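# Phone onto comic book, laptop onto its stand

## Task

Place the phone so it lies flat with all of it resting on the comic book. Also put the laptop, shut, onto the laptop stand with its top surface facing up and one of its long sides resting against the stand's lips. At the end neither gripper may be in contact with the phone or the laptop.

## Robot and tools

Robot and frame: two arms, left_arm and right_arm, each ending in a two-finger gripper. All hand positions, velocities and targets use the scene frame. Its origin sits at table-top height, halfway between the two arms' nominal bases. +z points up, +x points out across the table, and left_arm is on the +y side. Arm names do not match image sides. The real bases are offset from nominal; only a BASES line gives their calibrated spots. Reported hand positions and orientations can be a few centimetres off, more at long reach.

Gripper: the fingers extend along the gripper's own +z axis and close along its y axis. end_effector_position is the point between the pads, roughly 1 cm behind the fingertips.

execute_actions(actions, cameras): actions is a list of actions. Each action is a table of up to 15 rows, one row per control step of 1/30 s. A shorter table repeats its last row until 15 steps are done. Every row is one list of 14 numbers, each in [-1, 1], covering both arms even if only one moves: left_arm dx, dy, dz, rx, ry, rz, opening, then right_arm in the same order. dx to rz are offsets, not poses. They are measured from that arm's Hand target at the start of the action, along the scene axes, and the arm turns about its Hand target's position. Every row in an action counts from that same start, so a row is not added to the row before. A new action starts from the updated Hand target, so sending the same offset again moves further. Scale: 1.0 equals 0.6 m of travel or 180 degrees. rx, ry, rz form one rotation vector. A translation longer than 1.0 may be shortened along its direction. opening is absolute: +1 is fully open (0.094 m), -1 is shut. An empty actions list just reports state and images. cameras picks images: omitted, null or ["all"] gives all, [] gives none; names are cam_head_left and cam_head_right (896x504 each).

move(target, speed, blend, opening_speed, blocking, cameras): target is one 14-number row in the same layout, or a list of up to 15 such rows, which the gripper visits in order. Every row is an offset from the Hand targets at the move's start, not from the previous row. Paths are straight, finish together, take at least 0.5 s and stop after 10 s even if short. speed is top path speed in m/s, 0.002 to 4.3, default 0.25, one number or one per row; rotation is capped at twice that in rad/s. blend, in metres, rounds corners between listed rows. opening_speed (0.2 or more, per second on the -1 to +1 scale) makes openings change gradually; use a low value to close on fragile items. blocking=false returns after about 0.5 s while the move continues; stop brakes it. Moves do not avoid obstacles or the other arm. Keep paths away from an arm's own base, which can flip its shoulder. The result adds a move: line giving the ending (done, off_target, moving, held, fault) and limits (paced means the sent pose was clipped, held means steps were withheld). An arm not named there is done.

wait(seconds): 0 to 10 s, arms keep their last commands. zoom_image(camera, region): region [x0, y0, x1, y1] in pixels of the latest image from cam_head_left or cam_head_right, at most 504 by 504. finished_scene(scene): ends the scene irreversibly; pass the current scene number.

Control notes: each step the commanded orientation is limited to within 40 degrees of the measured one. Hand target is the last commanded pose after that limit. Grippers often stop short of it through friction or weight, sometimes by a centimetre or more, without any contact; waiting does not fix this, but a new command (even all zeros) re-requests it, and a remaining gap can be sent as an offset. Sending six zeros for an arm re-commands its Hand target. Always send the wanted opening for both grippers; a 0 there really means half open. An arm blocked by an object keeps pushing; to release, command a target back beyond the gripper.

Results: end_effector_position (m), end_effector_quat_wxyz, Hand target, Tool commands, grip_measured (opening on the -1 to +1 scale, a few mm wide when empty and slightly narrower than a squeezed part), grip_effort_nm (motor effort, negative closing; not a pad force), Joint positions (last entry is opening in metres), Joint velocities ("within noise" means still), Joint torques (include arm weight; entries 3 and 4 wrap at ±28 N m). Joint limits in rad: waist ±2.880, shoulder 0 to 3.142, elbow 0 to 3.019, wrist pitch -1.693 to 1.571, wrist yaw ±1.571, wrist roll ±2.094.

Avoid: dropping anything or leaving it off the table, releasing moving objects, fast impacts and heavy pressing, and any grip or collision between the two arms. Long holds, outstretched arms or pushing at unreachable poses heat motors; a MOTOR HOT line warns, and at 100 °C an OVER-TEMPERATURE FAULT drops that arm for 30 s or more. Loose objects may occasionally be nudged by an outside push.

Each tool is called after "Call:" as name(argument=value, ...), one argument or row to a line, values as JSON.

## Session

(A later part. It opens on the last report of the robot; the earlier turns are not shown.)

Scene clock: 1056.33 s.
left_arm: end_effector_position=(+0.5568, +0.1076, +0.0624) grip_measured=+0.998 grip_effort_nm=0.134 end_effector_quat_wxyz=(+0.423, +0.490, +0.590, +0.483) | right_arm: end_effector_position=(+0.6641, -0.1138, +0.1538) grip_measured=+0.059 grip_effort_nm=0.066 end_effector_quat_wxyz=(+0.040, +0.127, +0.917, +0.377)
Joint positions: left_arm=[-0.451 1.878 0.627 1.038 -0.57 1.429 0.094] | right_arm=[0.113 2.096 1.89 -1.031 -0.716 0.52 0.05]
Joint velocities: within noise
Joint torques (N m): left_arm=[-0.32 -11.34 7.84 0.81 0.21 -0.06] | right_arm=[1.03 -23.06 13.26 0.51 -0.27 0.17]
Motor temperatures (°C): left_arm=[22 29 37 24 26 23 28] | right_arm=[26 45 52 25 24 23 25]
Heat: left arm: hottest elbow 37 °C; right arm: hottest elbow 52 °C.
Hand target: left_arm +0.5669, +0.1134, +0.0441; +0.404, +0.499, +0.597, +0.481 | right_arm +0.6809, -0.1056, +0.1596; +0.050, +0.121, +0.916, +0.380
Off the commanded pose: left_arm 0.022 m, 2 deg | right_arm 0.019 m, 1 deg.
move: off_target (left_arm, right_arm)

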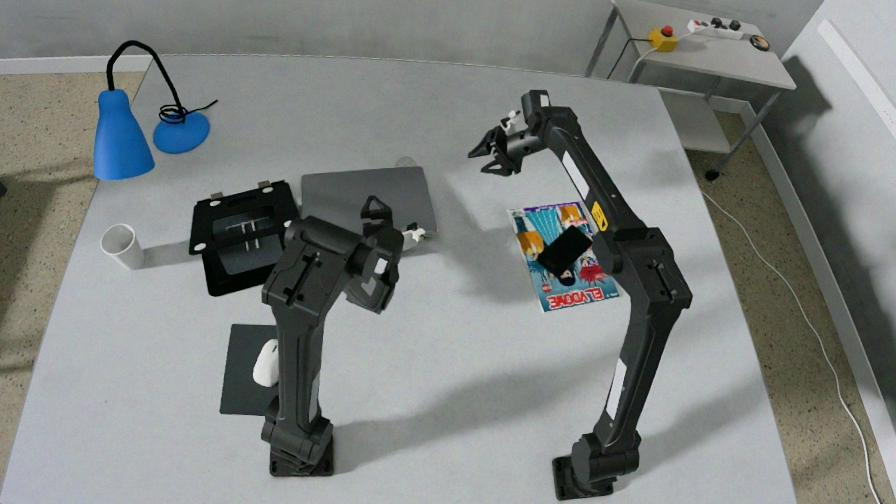

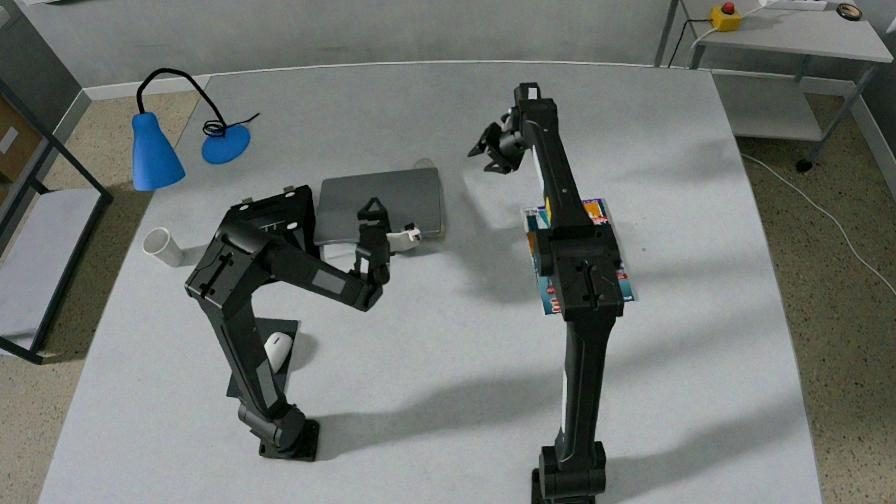

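Call:
move(
  target=[0,0,0,0,0,0,-0.95, 0,0,0,0,0,0,0.06],
  opening_speed=0.6,
)

Call:
move(
  target=[0,0,0.12,0,0,0,-0.95, 0,0,0,0,0,0,0.06],
  speed=0.1,
)

Call:
zoom_image(
  camera="cam_head_left",
  region=[290, 150, 470, 270],
)

Call:
zoom_image(
  camera="cam_head_right",
  region=[290, 150, 470, 270],
)

Scene clock: 1064.10 s.
left_arm: end_effector_position=(+0.5550, +0.1105, +0.0399) grip_measured=-0.605 grip_effort_nm=-1.004 end_effector_quat_wxyz=(+0.408, +0.501, +0.599, +0.473) | right_arm: end_effector_position=(+0.6641, -0.1138, +0.1538) grip_measured=+0.059 grip_effort_nm=0.066 end_effector_quat_wxyz=(+0.040, +0.127, +0.917, +0.377)
Joint positions: left_arm=[-0.446 1.917 0.63 1.024 -0.564 1.414 0.019] | right_arm=[0.113 2.096 1.89 -1.031 -0.716 0.52 0.05]
Joint velocities: within noise
Joint torques (N m): left_arm=[0.32 -15.44 7.35 1.29 -0.11 0.13] | right_arm=[0.97 -23.18 13.27 0.54 -0.26 0.16]
Motor temperatures (°C): left_arm=[22 28 37 24 26 23 28] | right_arm=[26 45 52 25 24 23 25]
Heat: left arm: hottest elbow 37 °C; right arm: hottest elbow 52 °C.
Hand target: left_arm +0.5668, +0.1136, +0.0440; +0.404, +0.499, +0.597, +0.481 | right_arm +0.6809, -0.1056, +0.1596; +0.050, +0.121, +0.916, +0.380
Off the commanded pose: left_arm 0.013 m, 1 deg | right_arm 0.019 m, 1 deg.
move: off_target (left_arm, right_arm)

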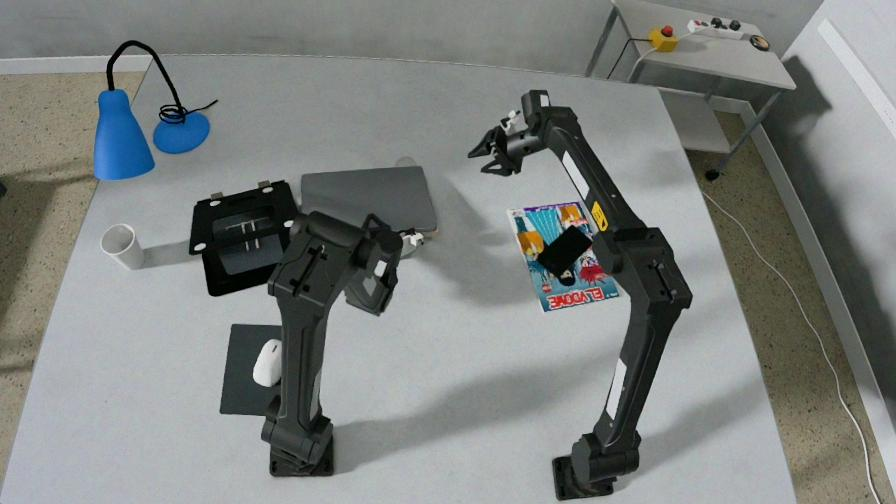

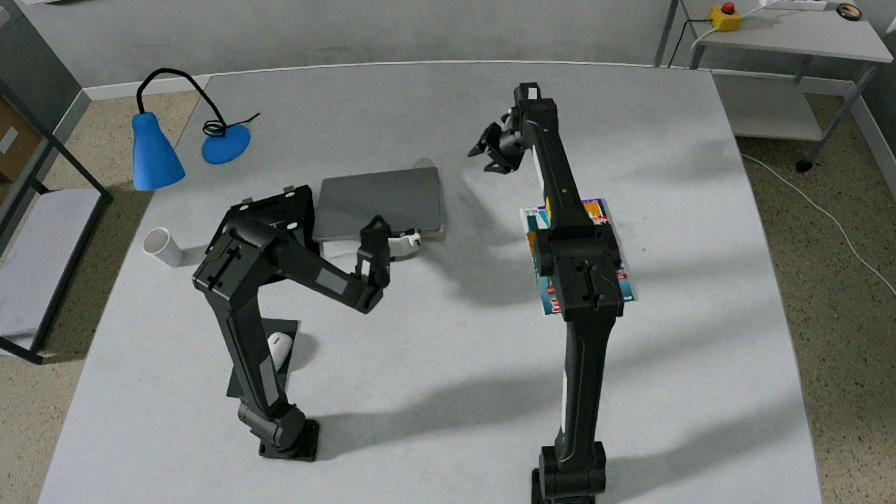

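Scene clock: 1065.47 s.
left_arm: end_effector_position=(+0.5507, +0.1125, +0.0653) grip_measured=-0.630 grip_effort_nm=-1.009 end_effector_quat_wxyz=(+0.379, +0.521, +0.615, +0.454) | right_arm: end_effector_position=(+0.6641, -0.1138, +0.1538) grip_measured=+0.059 grip_effort_nm=0.066 end_effector_quat_wxyz=(+0.040, +0.127, +0.917, +0.377)
Joint positions: left_arm=[-0.444 1.763 0.63 0.771 -0.558 1.381 0.017] | right_arm=[0.113 2.096 1.89 -1.031 -0.716 0.52 0.05]
Joint velocities: within noise
Joint torques (N m): left_arm=[-0.67 -19.31 8.69 2.03 -0.58 0.48] | right_arm=[1.03 -23.12 13.24 0.51 -0.26 0.17]
Motor temperatures (°C): left_arm=[22 29 37 24 26 23 28] | right_arm=[26 45 52 25 24 23 25]
Heat: left arm: hottest elbow 37 °C; right arm: hottest elbow 52 °C.
Hand target: left_arm +0.5668, +0.1136, +0.1160; +0.404, +0.499, +0.597, +0.481 | right_arm +0.6809, -0.1056, +0.1596; +0.050, +0.121, +0.916, +0.380
Off the commanded pose: left_arm 0.053 m, 5 deg | right_arm 0.019 m, 1 deg.
move: off_target (left_arm, right_arm)

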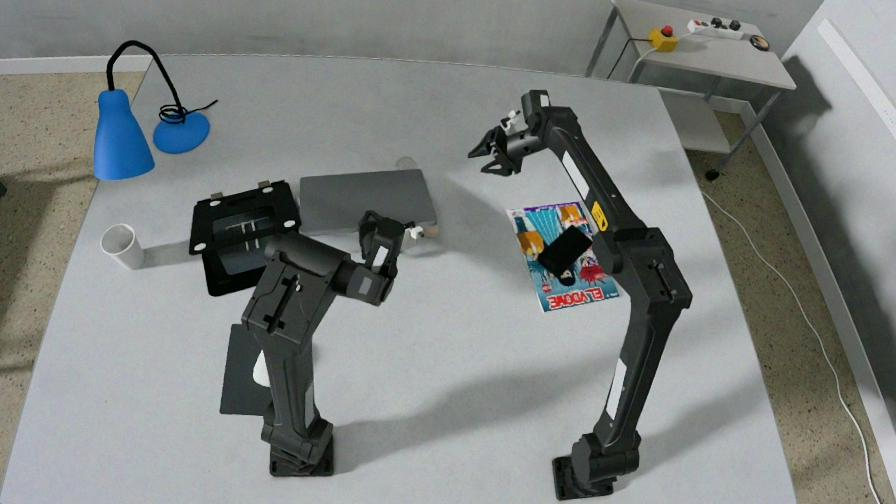

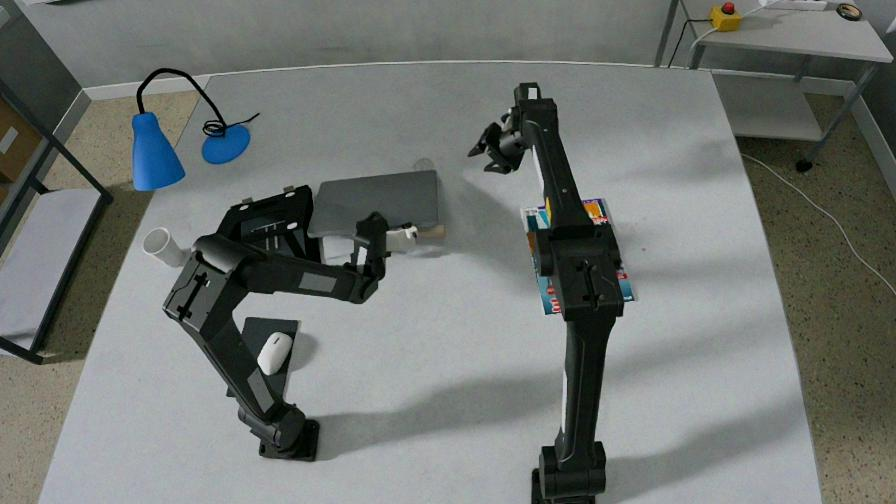

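Scaled by 2.800.

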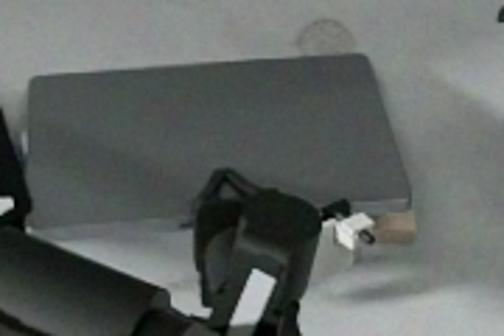

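Scaled by 2.800.

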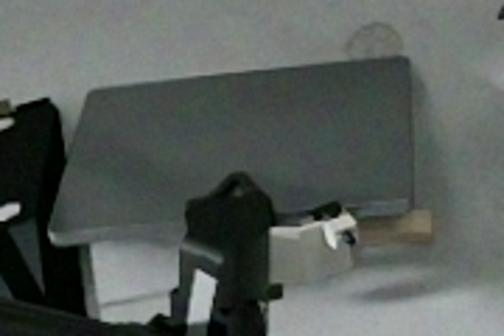

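Call:
move(
  target=[
    [0,0,0.15,0,0,0,-0.95, 0,-0.15,0.05,0,0,0,0.06],
    [-0.05,0.03,0.4,0,0,0,-0.95, -0.65,-0.45,0.1,0,0,0,0.06],
  ],
  speed=[0.12,0.2],
)

Call:
zoom_image(
  camera="cam_head_left",
  region=[150, 110, 450, 310],
)

Call:
zoom_image(
  camera="cam_head_right",
  region=[150, 110, 450, 310],
)

Scene clock: 1076.20 s.
left_arm: end_effector_position=(+0.4699, +0.1440, +0.1768) grip_measured=-0.634 grip_effort_nm=-1.013 end_effector_quat_wxyz=(+0.273, +0.602, +0.629, +0.409) | right_arm: end_effector_position=(+0.2972, -0.3756, +0.2205) grip_measured=+0.059 grip_effort_nm=0.071 end_effector_quat_wxyz=(+0.052, +0.118, +0.917, +0.378)
Joint positions: left_arm=[-0.444 1.168 0.63 -0.104 -0.532 1.383 0.017] | right_arm=[-0.561 1.333 1.065 -1.581 -0.743 -0.409 0.05]
Joint velocities: within noise
Joint torques (N m): left_arm=[-1.26 -19.08 27.85 4.26 -1.6 0.38] | right_arm=[-0.21 -11.75 6.76 -0.64 -0.32 0.03]
Motor temperatures (°C): left_arm=[22 29 38 24 27 24 28] | right_arm=[26 44 52 25 24 23 25]
Heat: left arm: hottest elbow 38 °C; right arm: hottest elbow 52 °C.
Hand target: left_arm +0.5368, +0.1315, +0.3559; +0.404, +0.499, +0.597, +0.481 | right_arm +0.2908, -0.3757, +0.2196; +0.050, +0.121, +0.916, +0.380
Off the commanded pose: left_arm 0.192 m, 21 deg | right_arm 0.006 m, 0 deg.
move: off_target (left_arm)

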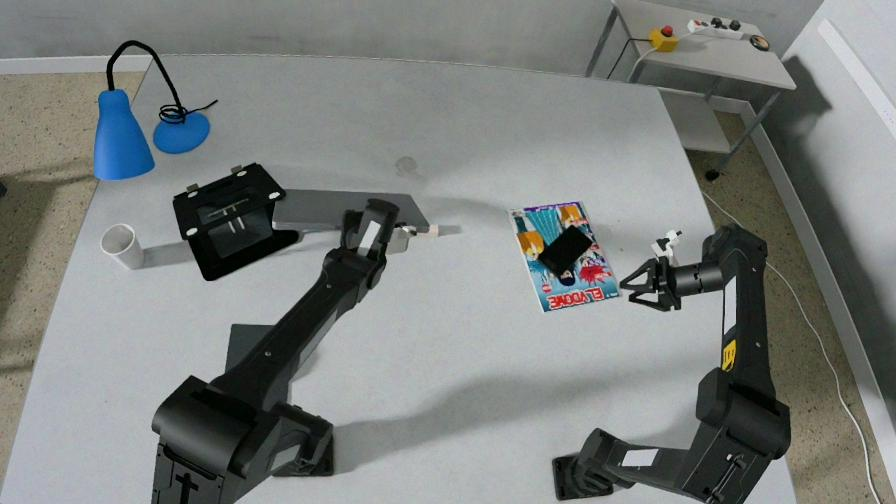

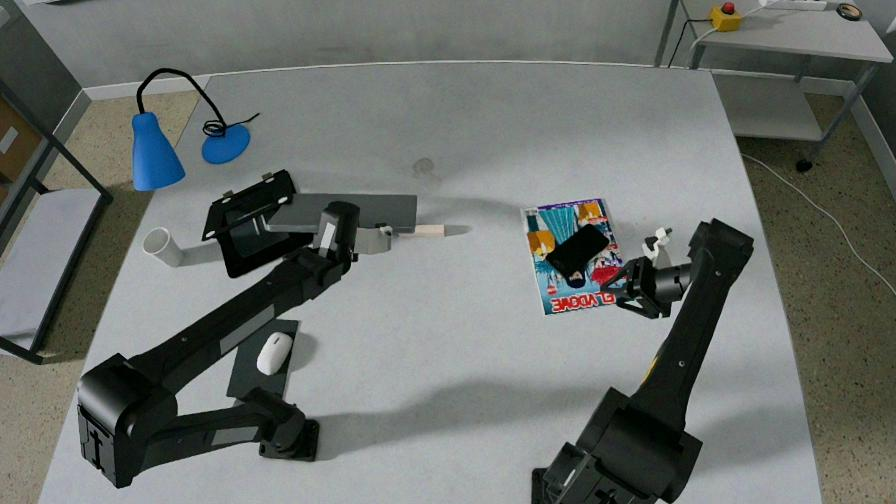

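Scaled by 1.680.

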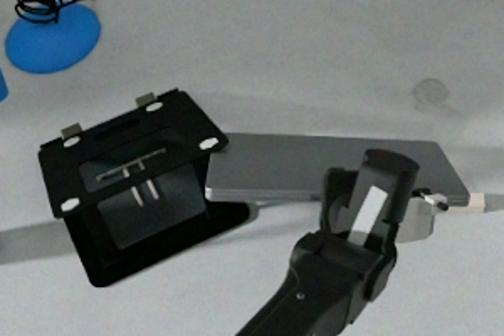

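Scaled by 1.680.

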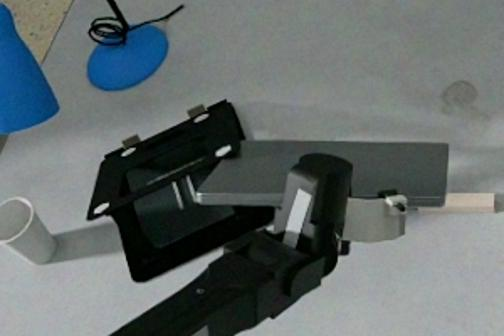

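Call:
move(
  target=[
    [-0.03,-0.03,-0.18,0,0,0,-0.95, 0,0,0,0,0,0,0.06],
    [-0.03,-0.17,-0.18,0,0,0,-0.95, 0,0,0,0,0,0,0.06],
  ],
  speed=[0.12,0.12],
)

Call:
zoom_image(
  camera="cam_head_left",
  region=[150, 110, 450, 310],
)

Call:
zoom_image(
  camera="cam_head_right",
  region=[150, 110, 450, 310],
)

Scene clock: 1085.80 s.
left_arm: end_effector_position=(+0.4645, +0.0683, +0.1311) grip_measured=-0.634 grip_effort_nm=-1.009 end_effector_quat_wxyz=(+0.283, +0.596, +0.596, +0.457) | right_arm: end_effector_position=(+0.2971, -0.3756, +0.2205) grip_measured=+0.059 grip_effort_nm=0.061 end_effector_quat_wxyz=(+0.052, +0.118, +0.917, +0.378)
Joint positions: left_arm=[-0.668 1.388 0.609 0.156 -0.765 1.34 0.017] | right_arm=[-0.561 1.333 1.065 -1.581 -0.743 -0.41 0.05]
Joint velocities: within noise
Joint torques (N m): left_arm=[-2.08 -16.91 21.39 4.85 -1.54 -0.11] | right_arm=[-0.15 -11.81 6.76 -0.65 -0.32 0.03]
Motor temperatures (°C): left_arm=[22 30 44 24 29 24 28] | right_arm=[26 42 50 25 24 23 25]
Heat: left arm: hottest elbow 44 °C; right arm: hottest elbow 50 °C.
Hand target: left_arm +0.5189, +0.0295, +0.2481; +0.404, +0.499, +0.597, +0.481 | right_arm +0.2908, -0.3757, +0.2197; +0.049, +0.121, +0.916, +0.380
Off the commanded pose: left_arm 0.135 m, 18 deg | right_arm 0.006 m, 1 deg.
move: off_target (left_arm)

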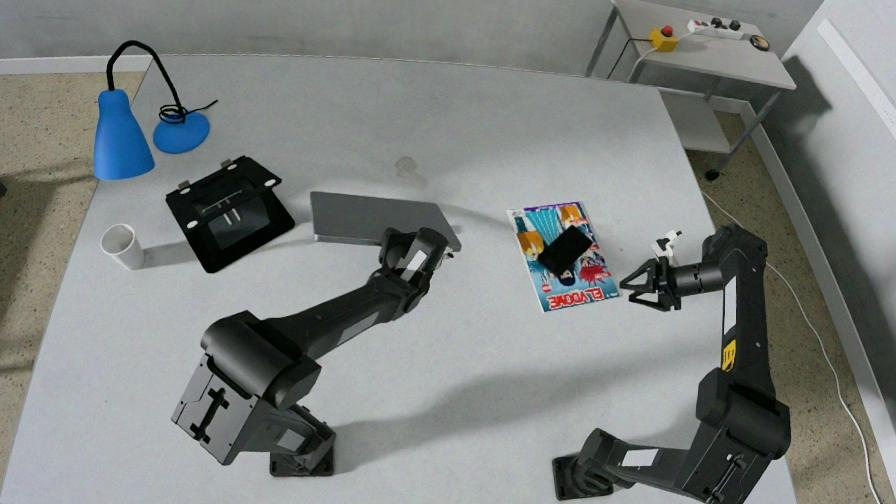

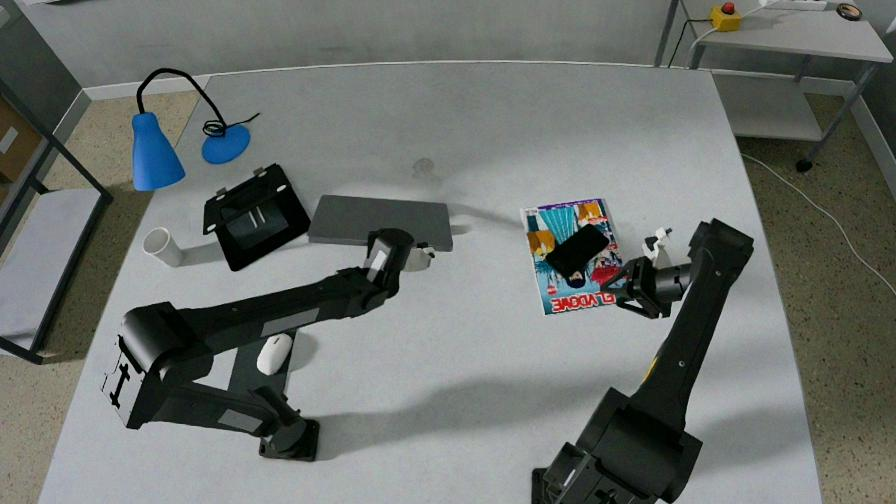

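Scaled by 1.680.

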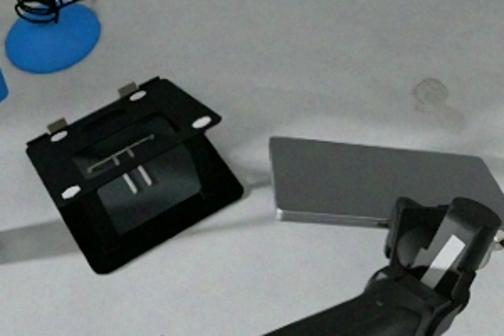

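Scaled by 1.680.

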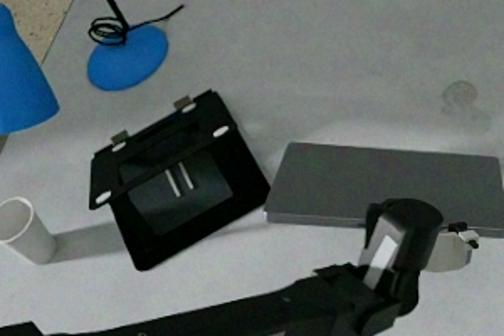

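Call:
move(
  target=[-0.08,0.03,0.12,0,0,0,-0.95, 0,0,0,0,0,0,0.06],
  speed=0.15,
)

Call:
zoom_image(
  camera="cam_head_left",
  region=[150, 110, 450, 310],
)

Call:
zoom_image(
  camera="cam_head_right",
  region=[200, 130, 500, 330],
)

Scene clock: 1095.33 s.
left_arm: end_effector_position=(+0.4343, +0.0796, +0.1864) grip_measured=-0.634 grip_effort_nm=-1.004 end_effector_quat_wxyz=(+0.283, +0.596, +0.593, +0.462) | right_arm: end_effector_position=(+0.2971, -0.3756, +0.2205) grip_measured=+0.059 grip_effort_nm=0.066 end_effector_quat_wxyz=(+0.052, +0.117, +0.917, +0.378)
Joint positions: left_arm=[-0.698 1.176 0.609 -0.064 -0.797 1.327 0.017] | right_arm=[-0.561 1.333 1.065 -1.581 -0.743 -0.411 0.05]
Joint velocities: within noise
Joint torques (N m): left_arm=[-2.78 -16.56 24.18 3.56 -1.67 -0.14] | right_arm=[-0.21 -11.81 6.76 -0.62 -0.32 0.03]
Motor temperatures (°C): left_arm=[22 30 44 25 30 24 29] | right_arm=[26 41 48 25 24 23 25]
Heat: left arm: hottest elbow 44 °C; right arm: hottest elbow 48 °C.
Hand target: left_arm +0.4709, +0.0475, +0.3200; +0.404, +0.499, +0.597, +0.481 | right_arm +0.2908, -0.3757, +0.2197; +0.050, +0.121, +0.916, +0.380
Off the commanded pose: left_arm 0.142 m, 18 deg | right_arm 0.006 m, 1 deg.
move: off_target (left_arm)

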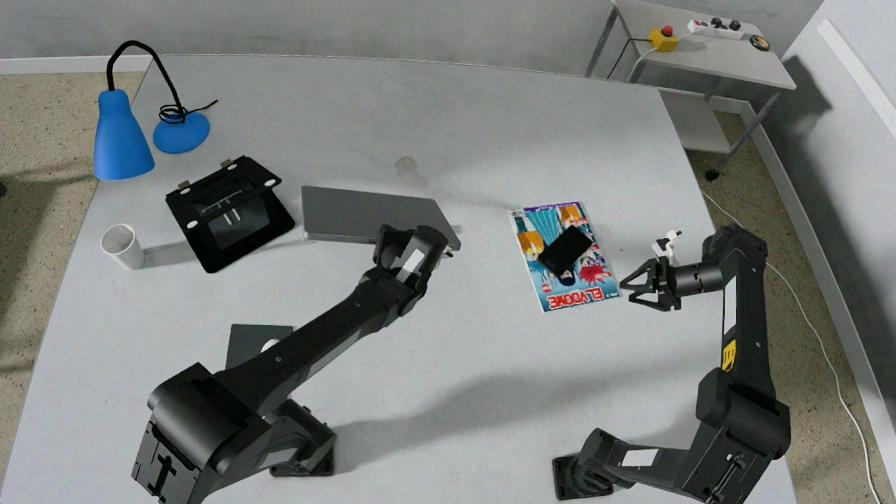

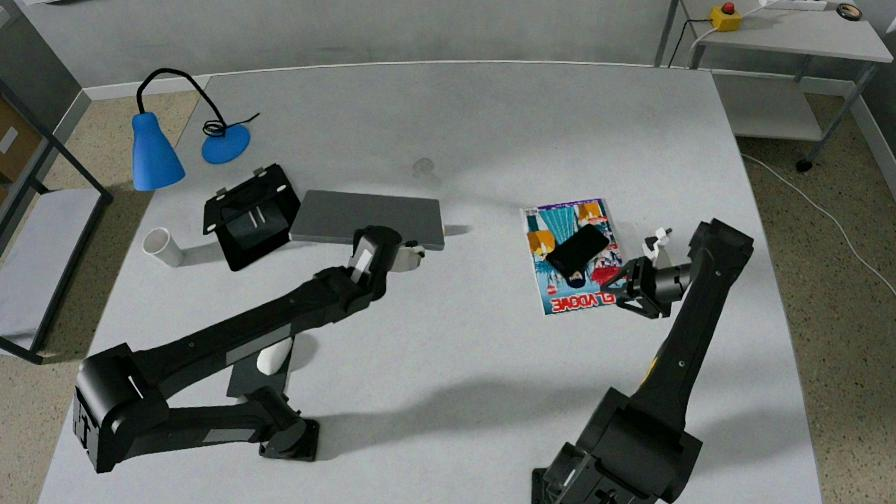

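Scaled by 1.680.

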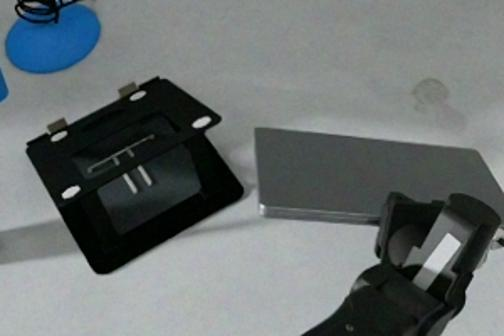

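Scaled by 1.680.

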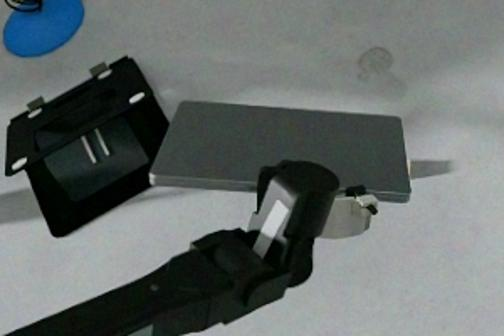

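Call:
move(
  target=[
    [-0.035,0.17,0.2,-0.0104,0.0258,0.122,-0.95, 0,0,0,0,0,0,0.06],
  ],
  speed=0.12,
)

Call:
zoom_image(
  camera="cam_head_left",
  region=[150, 110, 450, 310],
)

Call:
zoom_image(
  camera="cam_head_right",
  region=[200, 130, 500, 330],
)

Scene clock: 1107.73 s.
left_arm: end_effector_position=(+0.4187, +0.1545, +0.3093) grip_measured=-0.634 grip_effort_nm=-1.013 end_effector_quat_wxyz=(+0.183, +0.486, +0.691, +0.502) | right_arm: end_effector_position=(+0.2971, -0.3756, +0.2205) grip_measured=+0.059 grip_effort_nm=0.061 end_effector_quat_wxyz=(+0.052, +0.117, +0.917, +0.378)
Joint positions: left_arm=[-0.624 1.048 0.915 -0.789 -1.003 0.996 0.017] | right_arm=[-0.561 1.333 1.065 -1.581 -0.743 -0.411 0.05]
Joint velocities: within noise
Joint torques (N m): left_arm=[-0.21 -12.04 -26.93 2.25 -2.41 -0.19] | right_arm=[-0.21 -11.87 6.78 -0.61 -0.32 0.03]
Motor temperatures (°C): left_arm=[22 29 47 24 31 24 29] | right_arm=[26 40 47 25 24 23 25]
Heat: left arm: hottest elbow 47 °C; right arm: hottest elbow 47 °C.
Hand target: left_arm +0.4499, +0.1494, +0.4400; +0.289, +0.388, +0.704, +0.519 | right_arm +0.2908, -0.3757, +0.2197; +0.050, +0.121, +0.916, +0.380
Off the commanded pose: left_arm 0.134 m, 17 deg | right_arm 0.006 m, 1 deg.
move: off_target (left_arm)

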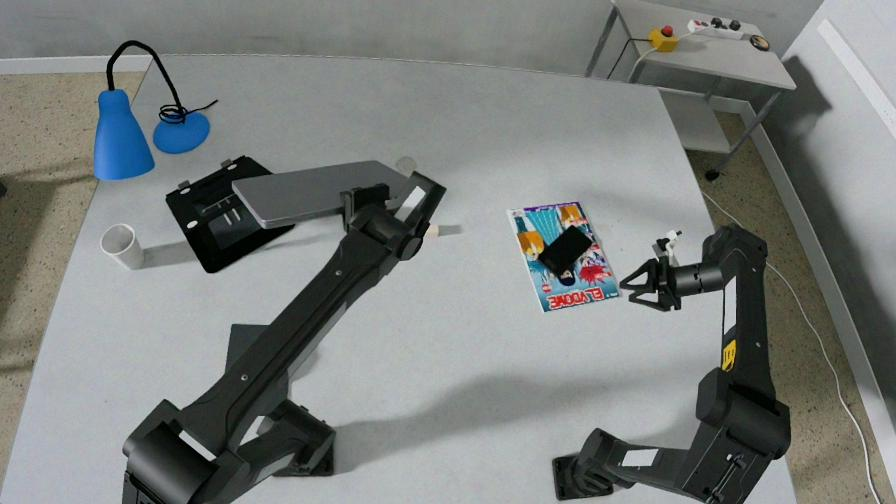

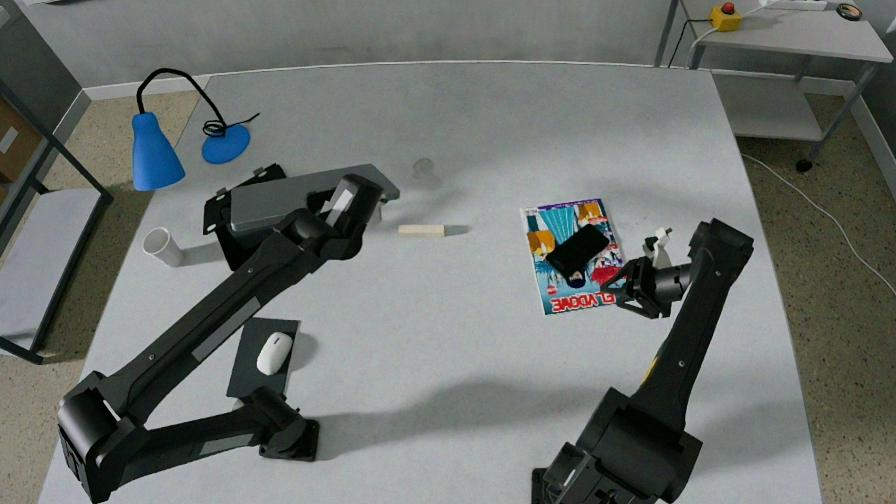

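Scaled by 1.680.

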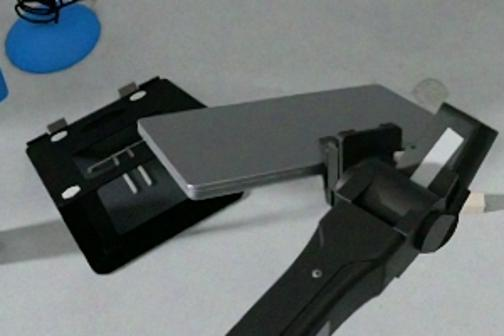

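Scaled by 1.680.

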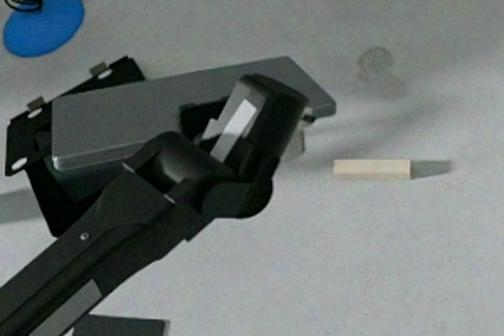

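Call:
move(
  target=[
    [0.142,0.467,-0.083,0,0,0,-0.95, 0,0,0,0,0,0,0.06],
  ],
  speed=0.12,
)

Call:
zoom_image(
  camera="cam_head_left",
  region=[80, 80, 380, 280],
)

Call:
zoom_image(
  camera="cam_head_right",
  region=[120, 100, 420, 300],
)

Scene clock: 1121.97 s.
left_arm: end_effector_position=(+0.5033, +0.4147, +0.2611) grip_measured=-0.634 grip_effort_nm=-1.009 end_effector_quat_wxyz=(+0.202, +0.452, +0.759, +0.422) | right_arm: end_effector_position=(+0.2971, -0.3756, +0.2205) grip_measured=+0.059 grip_effort_nm=0.066 end_effector_quat_wxyz=(+0.052, +0.117, +0.917, +0.378)
Joint positions: left_arm=[0.229 1.176 0.897 -0.344 -0.272 1.472 0.017] | right_arm=[-0.561 1.333 1.065 -1.581 -0.743 -0.411 0.05]
Joint velocities: within noise
Joint torques (N m): left_arm=[-1.14 -16.73 21.14 6.04 -0.42 0.03] | right_arm=[-0.26 -11.99 6.75 -0.64 -0.32 0.03]
Motor temperatures (°C): left_arm=[22 29 59 24 34 24 29] | right_arm=[26 39 45 25 24 23 25]
Heat: left arm: hottest elbow 59 °C; right arm: hottest elbow 45 °C.
Hand target: left_arm +0.5350, +0.4298, +0.3902; +0.289, +0.388, +0.704, +0.519 | right_arm +0.2908, -0.3757, +0.2197; +0.050, +0.121, +0.916, +0.380
Off the commanded pose: left_arm 0.134 m, 18 deg | right_arm 0.006 m, 1 deg.
move: off_target (left_arm)

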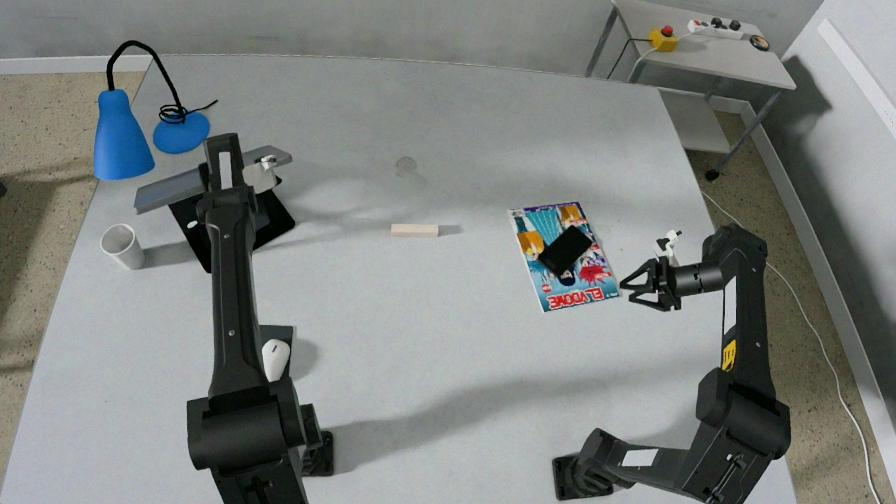

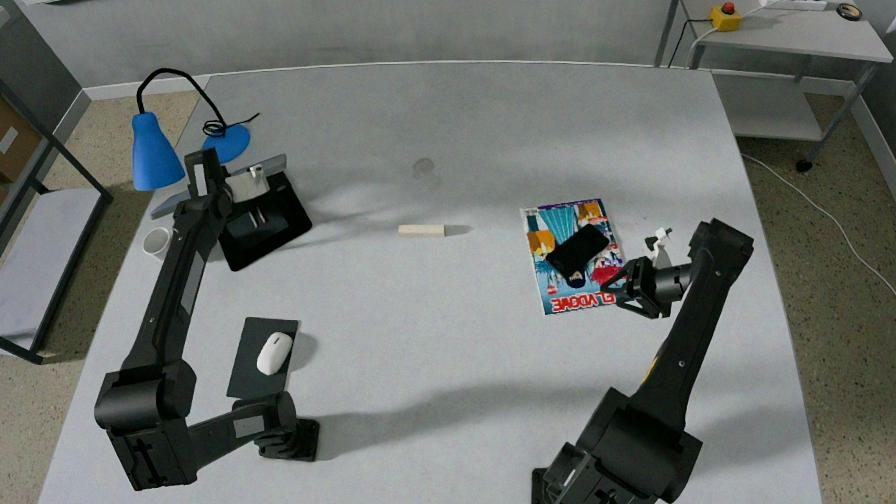

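Scaled by 1.680.

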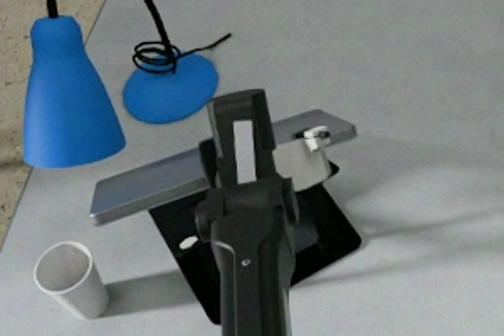

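Scaled by 1.680.

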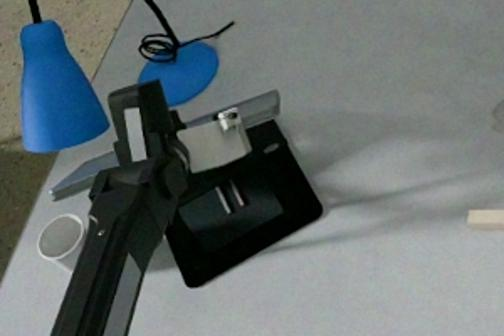

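Call:
move(
  target=[0.092,0.025,0.015,0.0124,-0.0184,0,-0.95,0,0,0,0,0,0,0.06],
  speed=0.1,
)

Call:
zoom_image(
  camera="cam_head_left",
  region=[80, 80, 380, 280],
)

Call:
zoom_image(
  camera="cam_head_right",
  region=[120, 100, 420, 300],
)

Scene clock: 1142.20 s.
left_arm: end_effector_position=(+0.5310, +0.4232, +0.2298) grip_measured=-0.634 grip_effort_nm=-1.013 end_effector_quat_wxyz=(+0.198, +0.456, +0.755, +0.429) | right_arm: end_effector_position=(+0.2971, -0.3756, +0.2205) grip_measured=+0.059 grip_effort_nm=0.066 end_effector_quat_wxyz=(+0.052, +0.117, +0.917, +0.378)
Joint positions: left_arm=[0.229 1.287 0.897 -0.225 -0.279 1.49 0.017] | right_arm=[-0.561 1.333 1.065 -1.581 -0.743 -0.411 0.05]
Joint velocities: within noise
Joint torques (N m): left_arm=[-1.32 -19.31 26.14 6 -0.6 0.02] | right_arm=[-0.21 -11.87 6.79 -0.62 -0.32 0.04]
Motor temperatures (°C): left_arm=[22 30 60 25 30 23 29] | right_arm=[26 38 44 25 24 23 25]
Heat: left arm: hottest elbow 60 °C; right arm: hottest elbow 44 °C.
Hand target: left_arm +0.5901, +0.4448, +0.3992; +0.301, +0.379, +0.686, +0.544 | right_arm +0.2908, -0.3757, +0.2197; +0.050, +0.121, +0.916, +0.380
Off the commanded pose: left_arm 0.181 m, 21 deg | right_arm 0.006 m, 1 deg.
move: off_target (left_arm)

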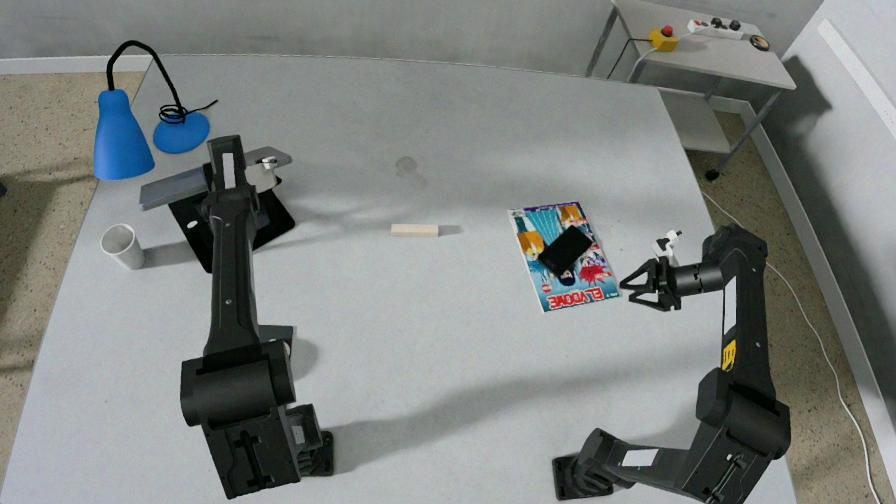

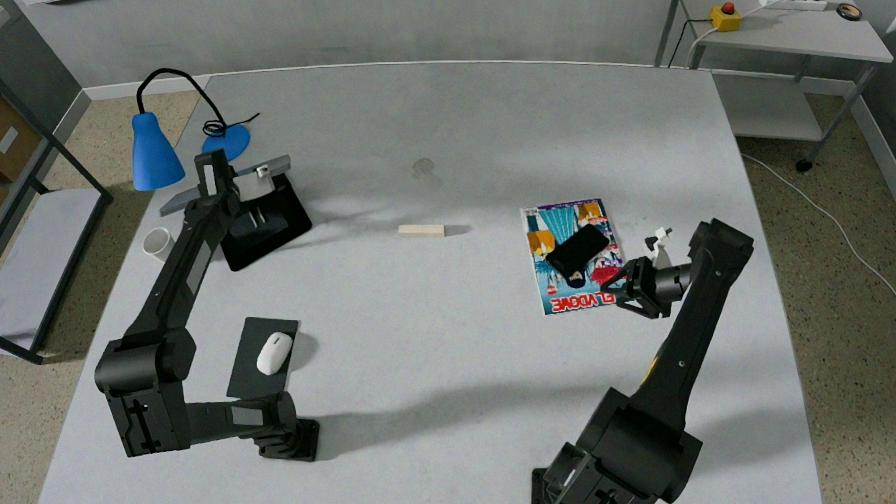

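Scaled by 1.680.

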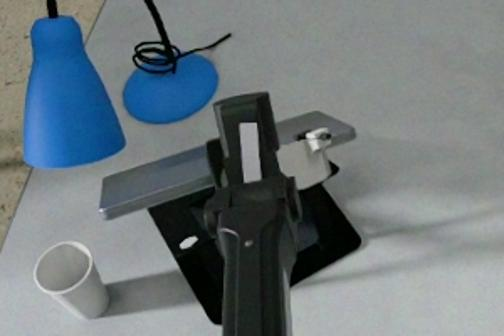

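Scaled by 1.680.

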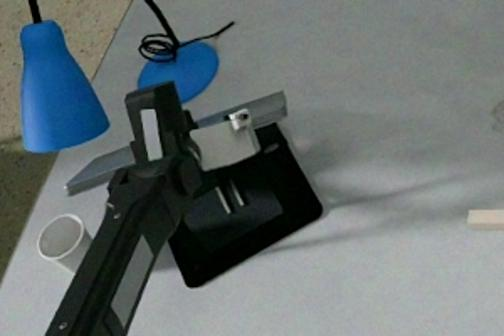

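Call:
zoom_image(
  camera="cam_head_left",
  region=[130, 120, 310, 240],
)

Call:
zoom_image(
  camera="cam_head_right",
  region=[140, 130, 320, 250],
)

Scaled by 2.800.

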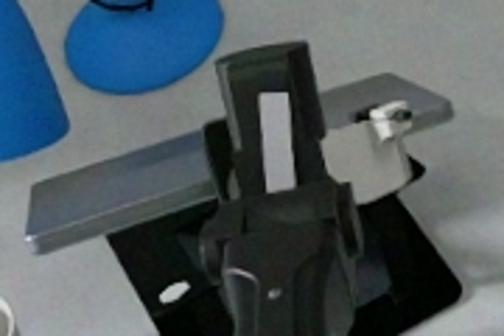

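Scaled by 2.800.

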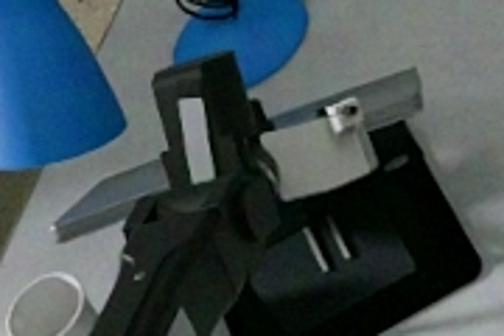

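Call:
move(
  target=[0.167,0.05,0.033,-0.024,-0.017,0.064,-0.95,0,0,0,0,0,0,0.06],
  speed=0.08,
)

Call:
zoom_image(
  camera="cam_head_left",
  region=[120, 110, 320, 290],
)

Call:
zoom_image(
  camera="cam_head_right",
  region=[130, 120, 330, 300],
)

Scene clock: 1175.50 s.
left_arm: end_effector_position=(+0.6156, +0.4614, +0.2216) grip_measured=-0.634 grip_effort_nm=-1.004 end_effector_quat_wxyz=(+0.156, +0.367, +0.795, +0.457) | right_arm: end_effector_position=(+0.2971, -0.3756, +0.2205) grip_measured=+0.059 grip_effort_nm=0.066 end_effector_quat_wxyz=(+0.052, +0.117, +0.917, +0.378)
Joint positions: left_arm=[0.202 1.566 1.158 -0.237 -0.481 1.34 0.017] | right_arm=[-0.561 1.333 1.065 -1.581 -0.743 -0.411 0.05]
Joint velocities: within noise
Joint torques (N m): left_arm=[-3.25 -25.17 -25.58 4 -1.09 -0.14] | right_arm=[-0.26 -11.93 6.76 -0.64 -0.32 0.04]
Motor temperatures (°C): left_arm=[22 29 69 26 29 23 29] | right_arm=[26 37 42 25 24 23 25]
Heat: left arm: hottest elbow 69 °C; right arm: hottest elbow 42 °C.
Hand target: left_arm +0.6904, +0.4746, +0.4190; +0.278, +0.282, +0.732, +0.555 | right_arm +0.2908, -0.3757, +0.2197; +0.050, +0.121, +0.916, +0.380
Off the commanded pose: left_arm 0.212 m, 22 deg | right_arm 0.006 m, 1 deg.
move: off_target (left_arm)

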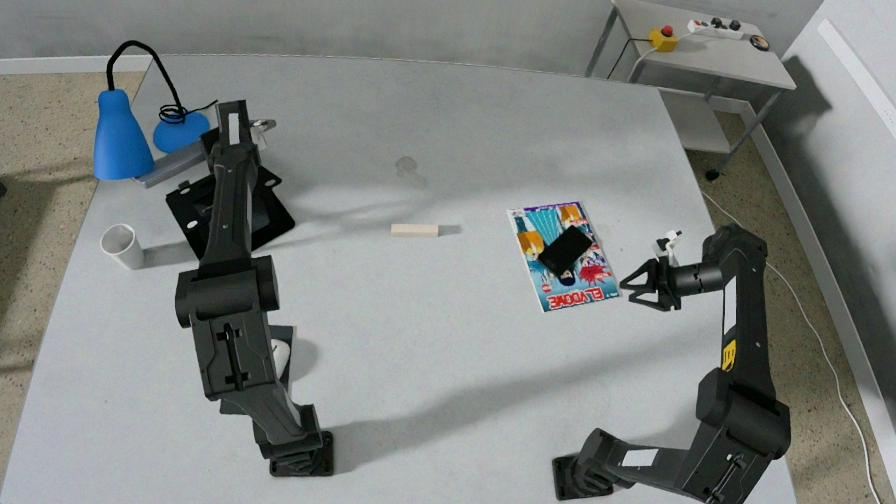

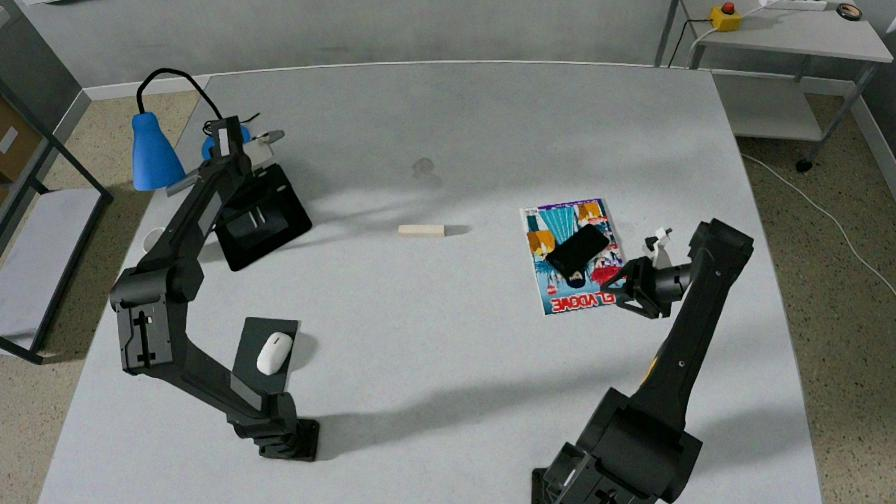

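Scaled by 2.520.

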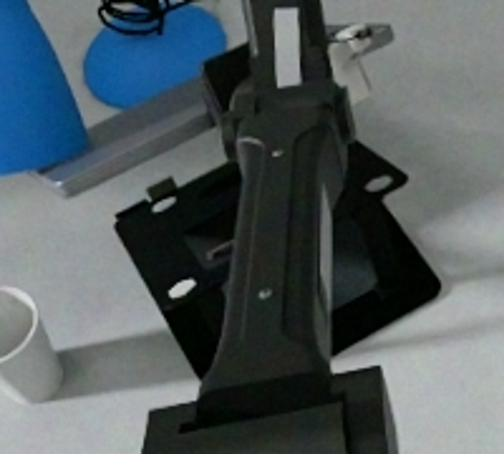

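Scaled by 2.520.

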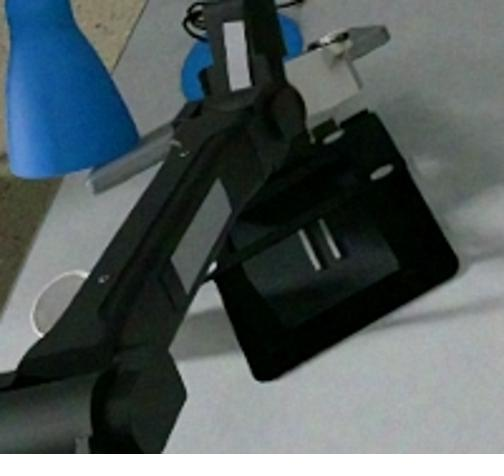

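Call:
move(
  target=[-0.05,-0.03,-0.10,-0.019,-0.02,0,-0.95,0,0,0,0,0,0,0.06],
  speed=0.1,
)

Call:
zoom_image(
  camera="cam_head_left",
  region=[120, 110, 320, 290],
)

Call:
zoom_image(
  camera="cam_head_right",
  region=[130, 120, 330, 300],
)

Scene clock: 1185.70 s.
left_arm: end_effector_position=(+0.6335, +0.4561, +0.2261) grip_measured=-0.635 grip_effort_nm=-1.009 end_effector_quat_wxyz=(+0.210, +0.321, +0.796, +0.469) | right_arm: end_effector_position=(+0.2971, -0.3756, +0.2205) grip_measured=+0.059 grip_effort_nm=0.066 end_effector_quat_wxyz=(+0.052, +0.117, +0.917, +0.378)
Joint positions: left_arm=[0.188 1.588 1.153 -0.126 -0.479 1.251 0.017] | right_arm=[-0.561 1.333 1.065 -1.581 -0.743 -0.411 0.05]
Joint velocities: within noise
Joint torques (N m): left_arm=[-2.78 -25.64 17.89 5.91 -1.05 -0.03] | right_arm=[-0.15 -11.93 6.78 -0.61 -0.32 0.04]
Motor temperatures (°C): left_arm=[22 31 68 25 30 23 29] | right_arm=[26 37 42 25 24 23 25]
Heat: left arm: hottest elbow 68 °C; right arm: hottest elbow 42 °C.
Hand target: left_arm +0.6605, +0.4567, +0.3591; +0.309, +0.256, +0.739, +0.542 | right_arm +0.2908, -0.3757, +0.2197; +0.050, +0.121, +0.916, +0.380
Off the commanded pose: left_arm 0.135 m, 17 deg | right_arm 0.006 m, 1 deg.
move: off_target (left_arm)

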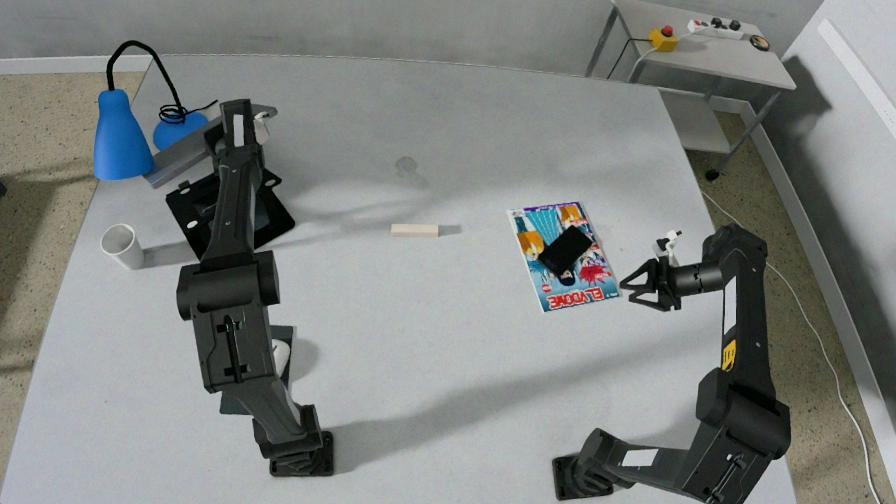

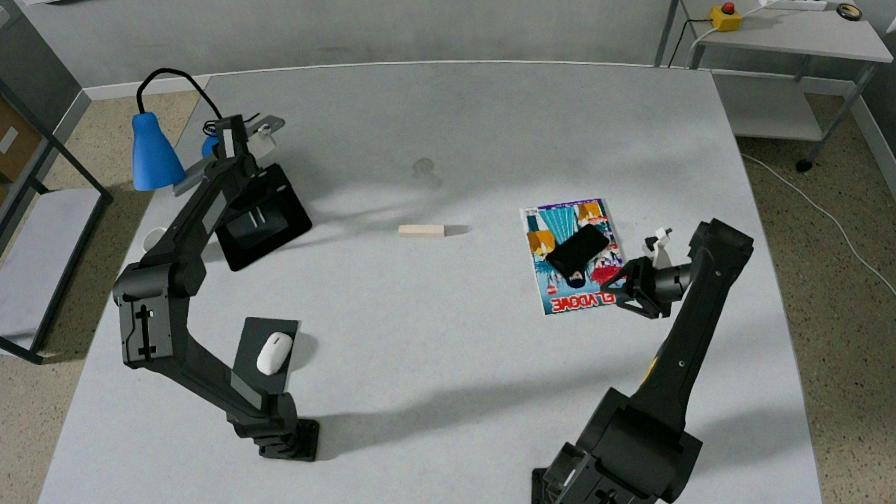

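Scaled by 2.520.

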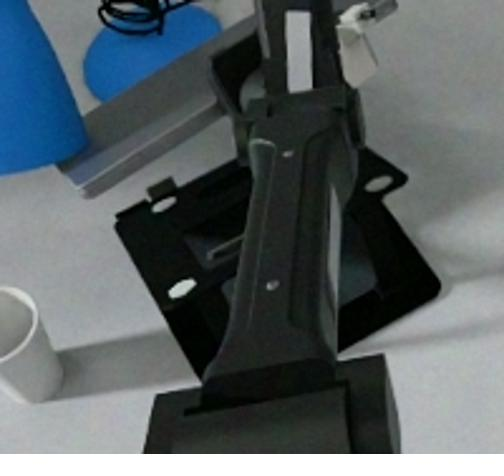

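Scaled by 2.520.

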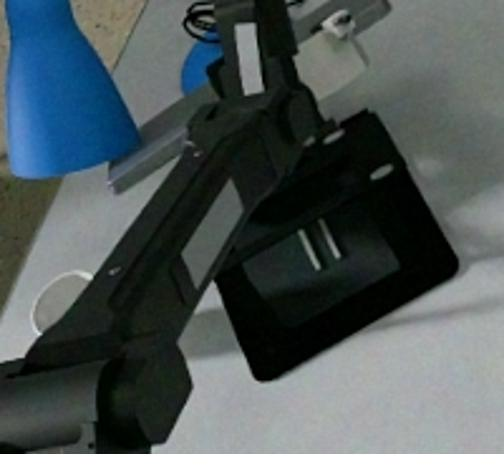

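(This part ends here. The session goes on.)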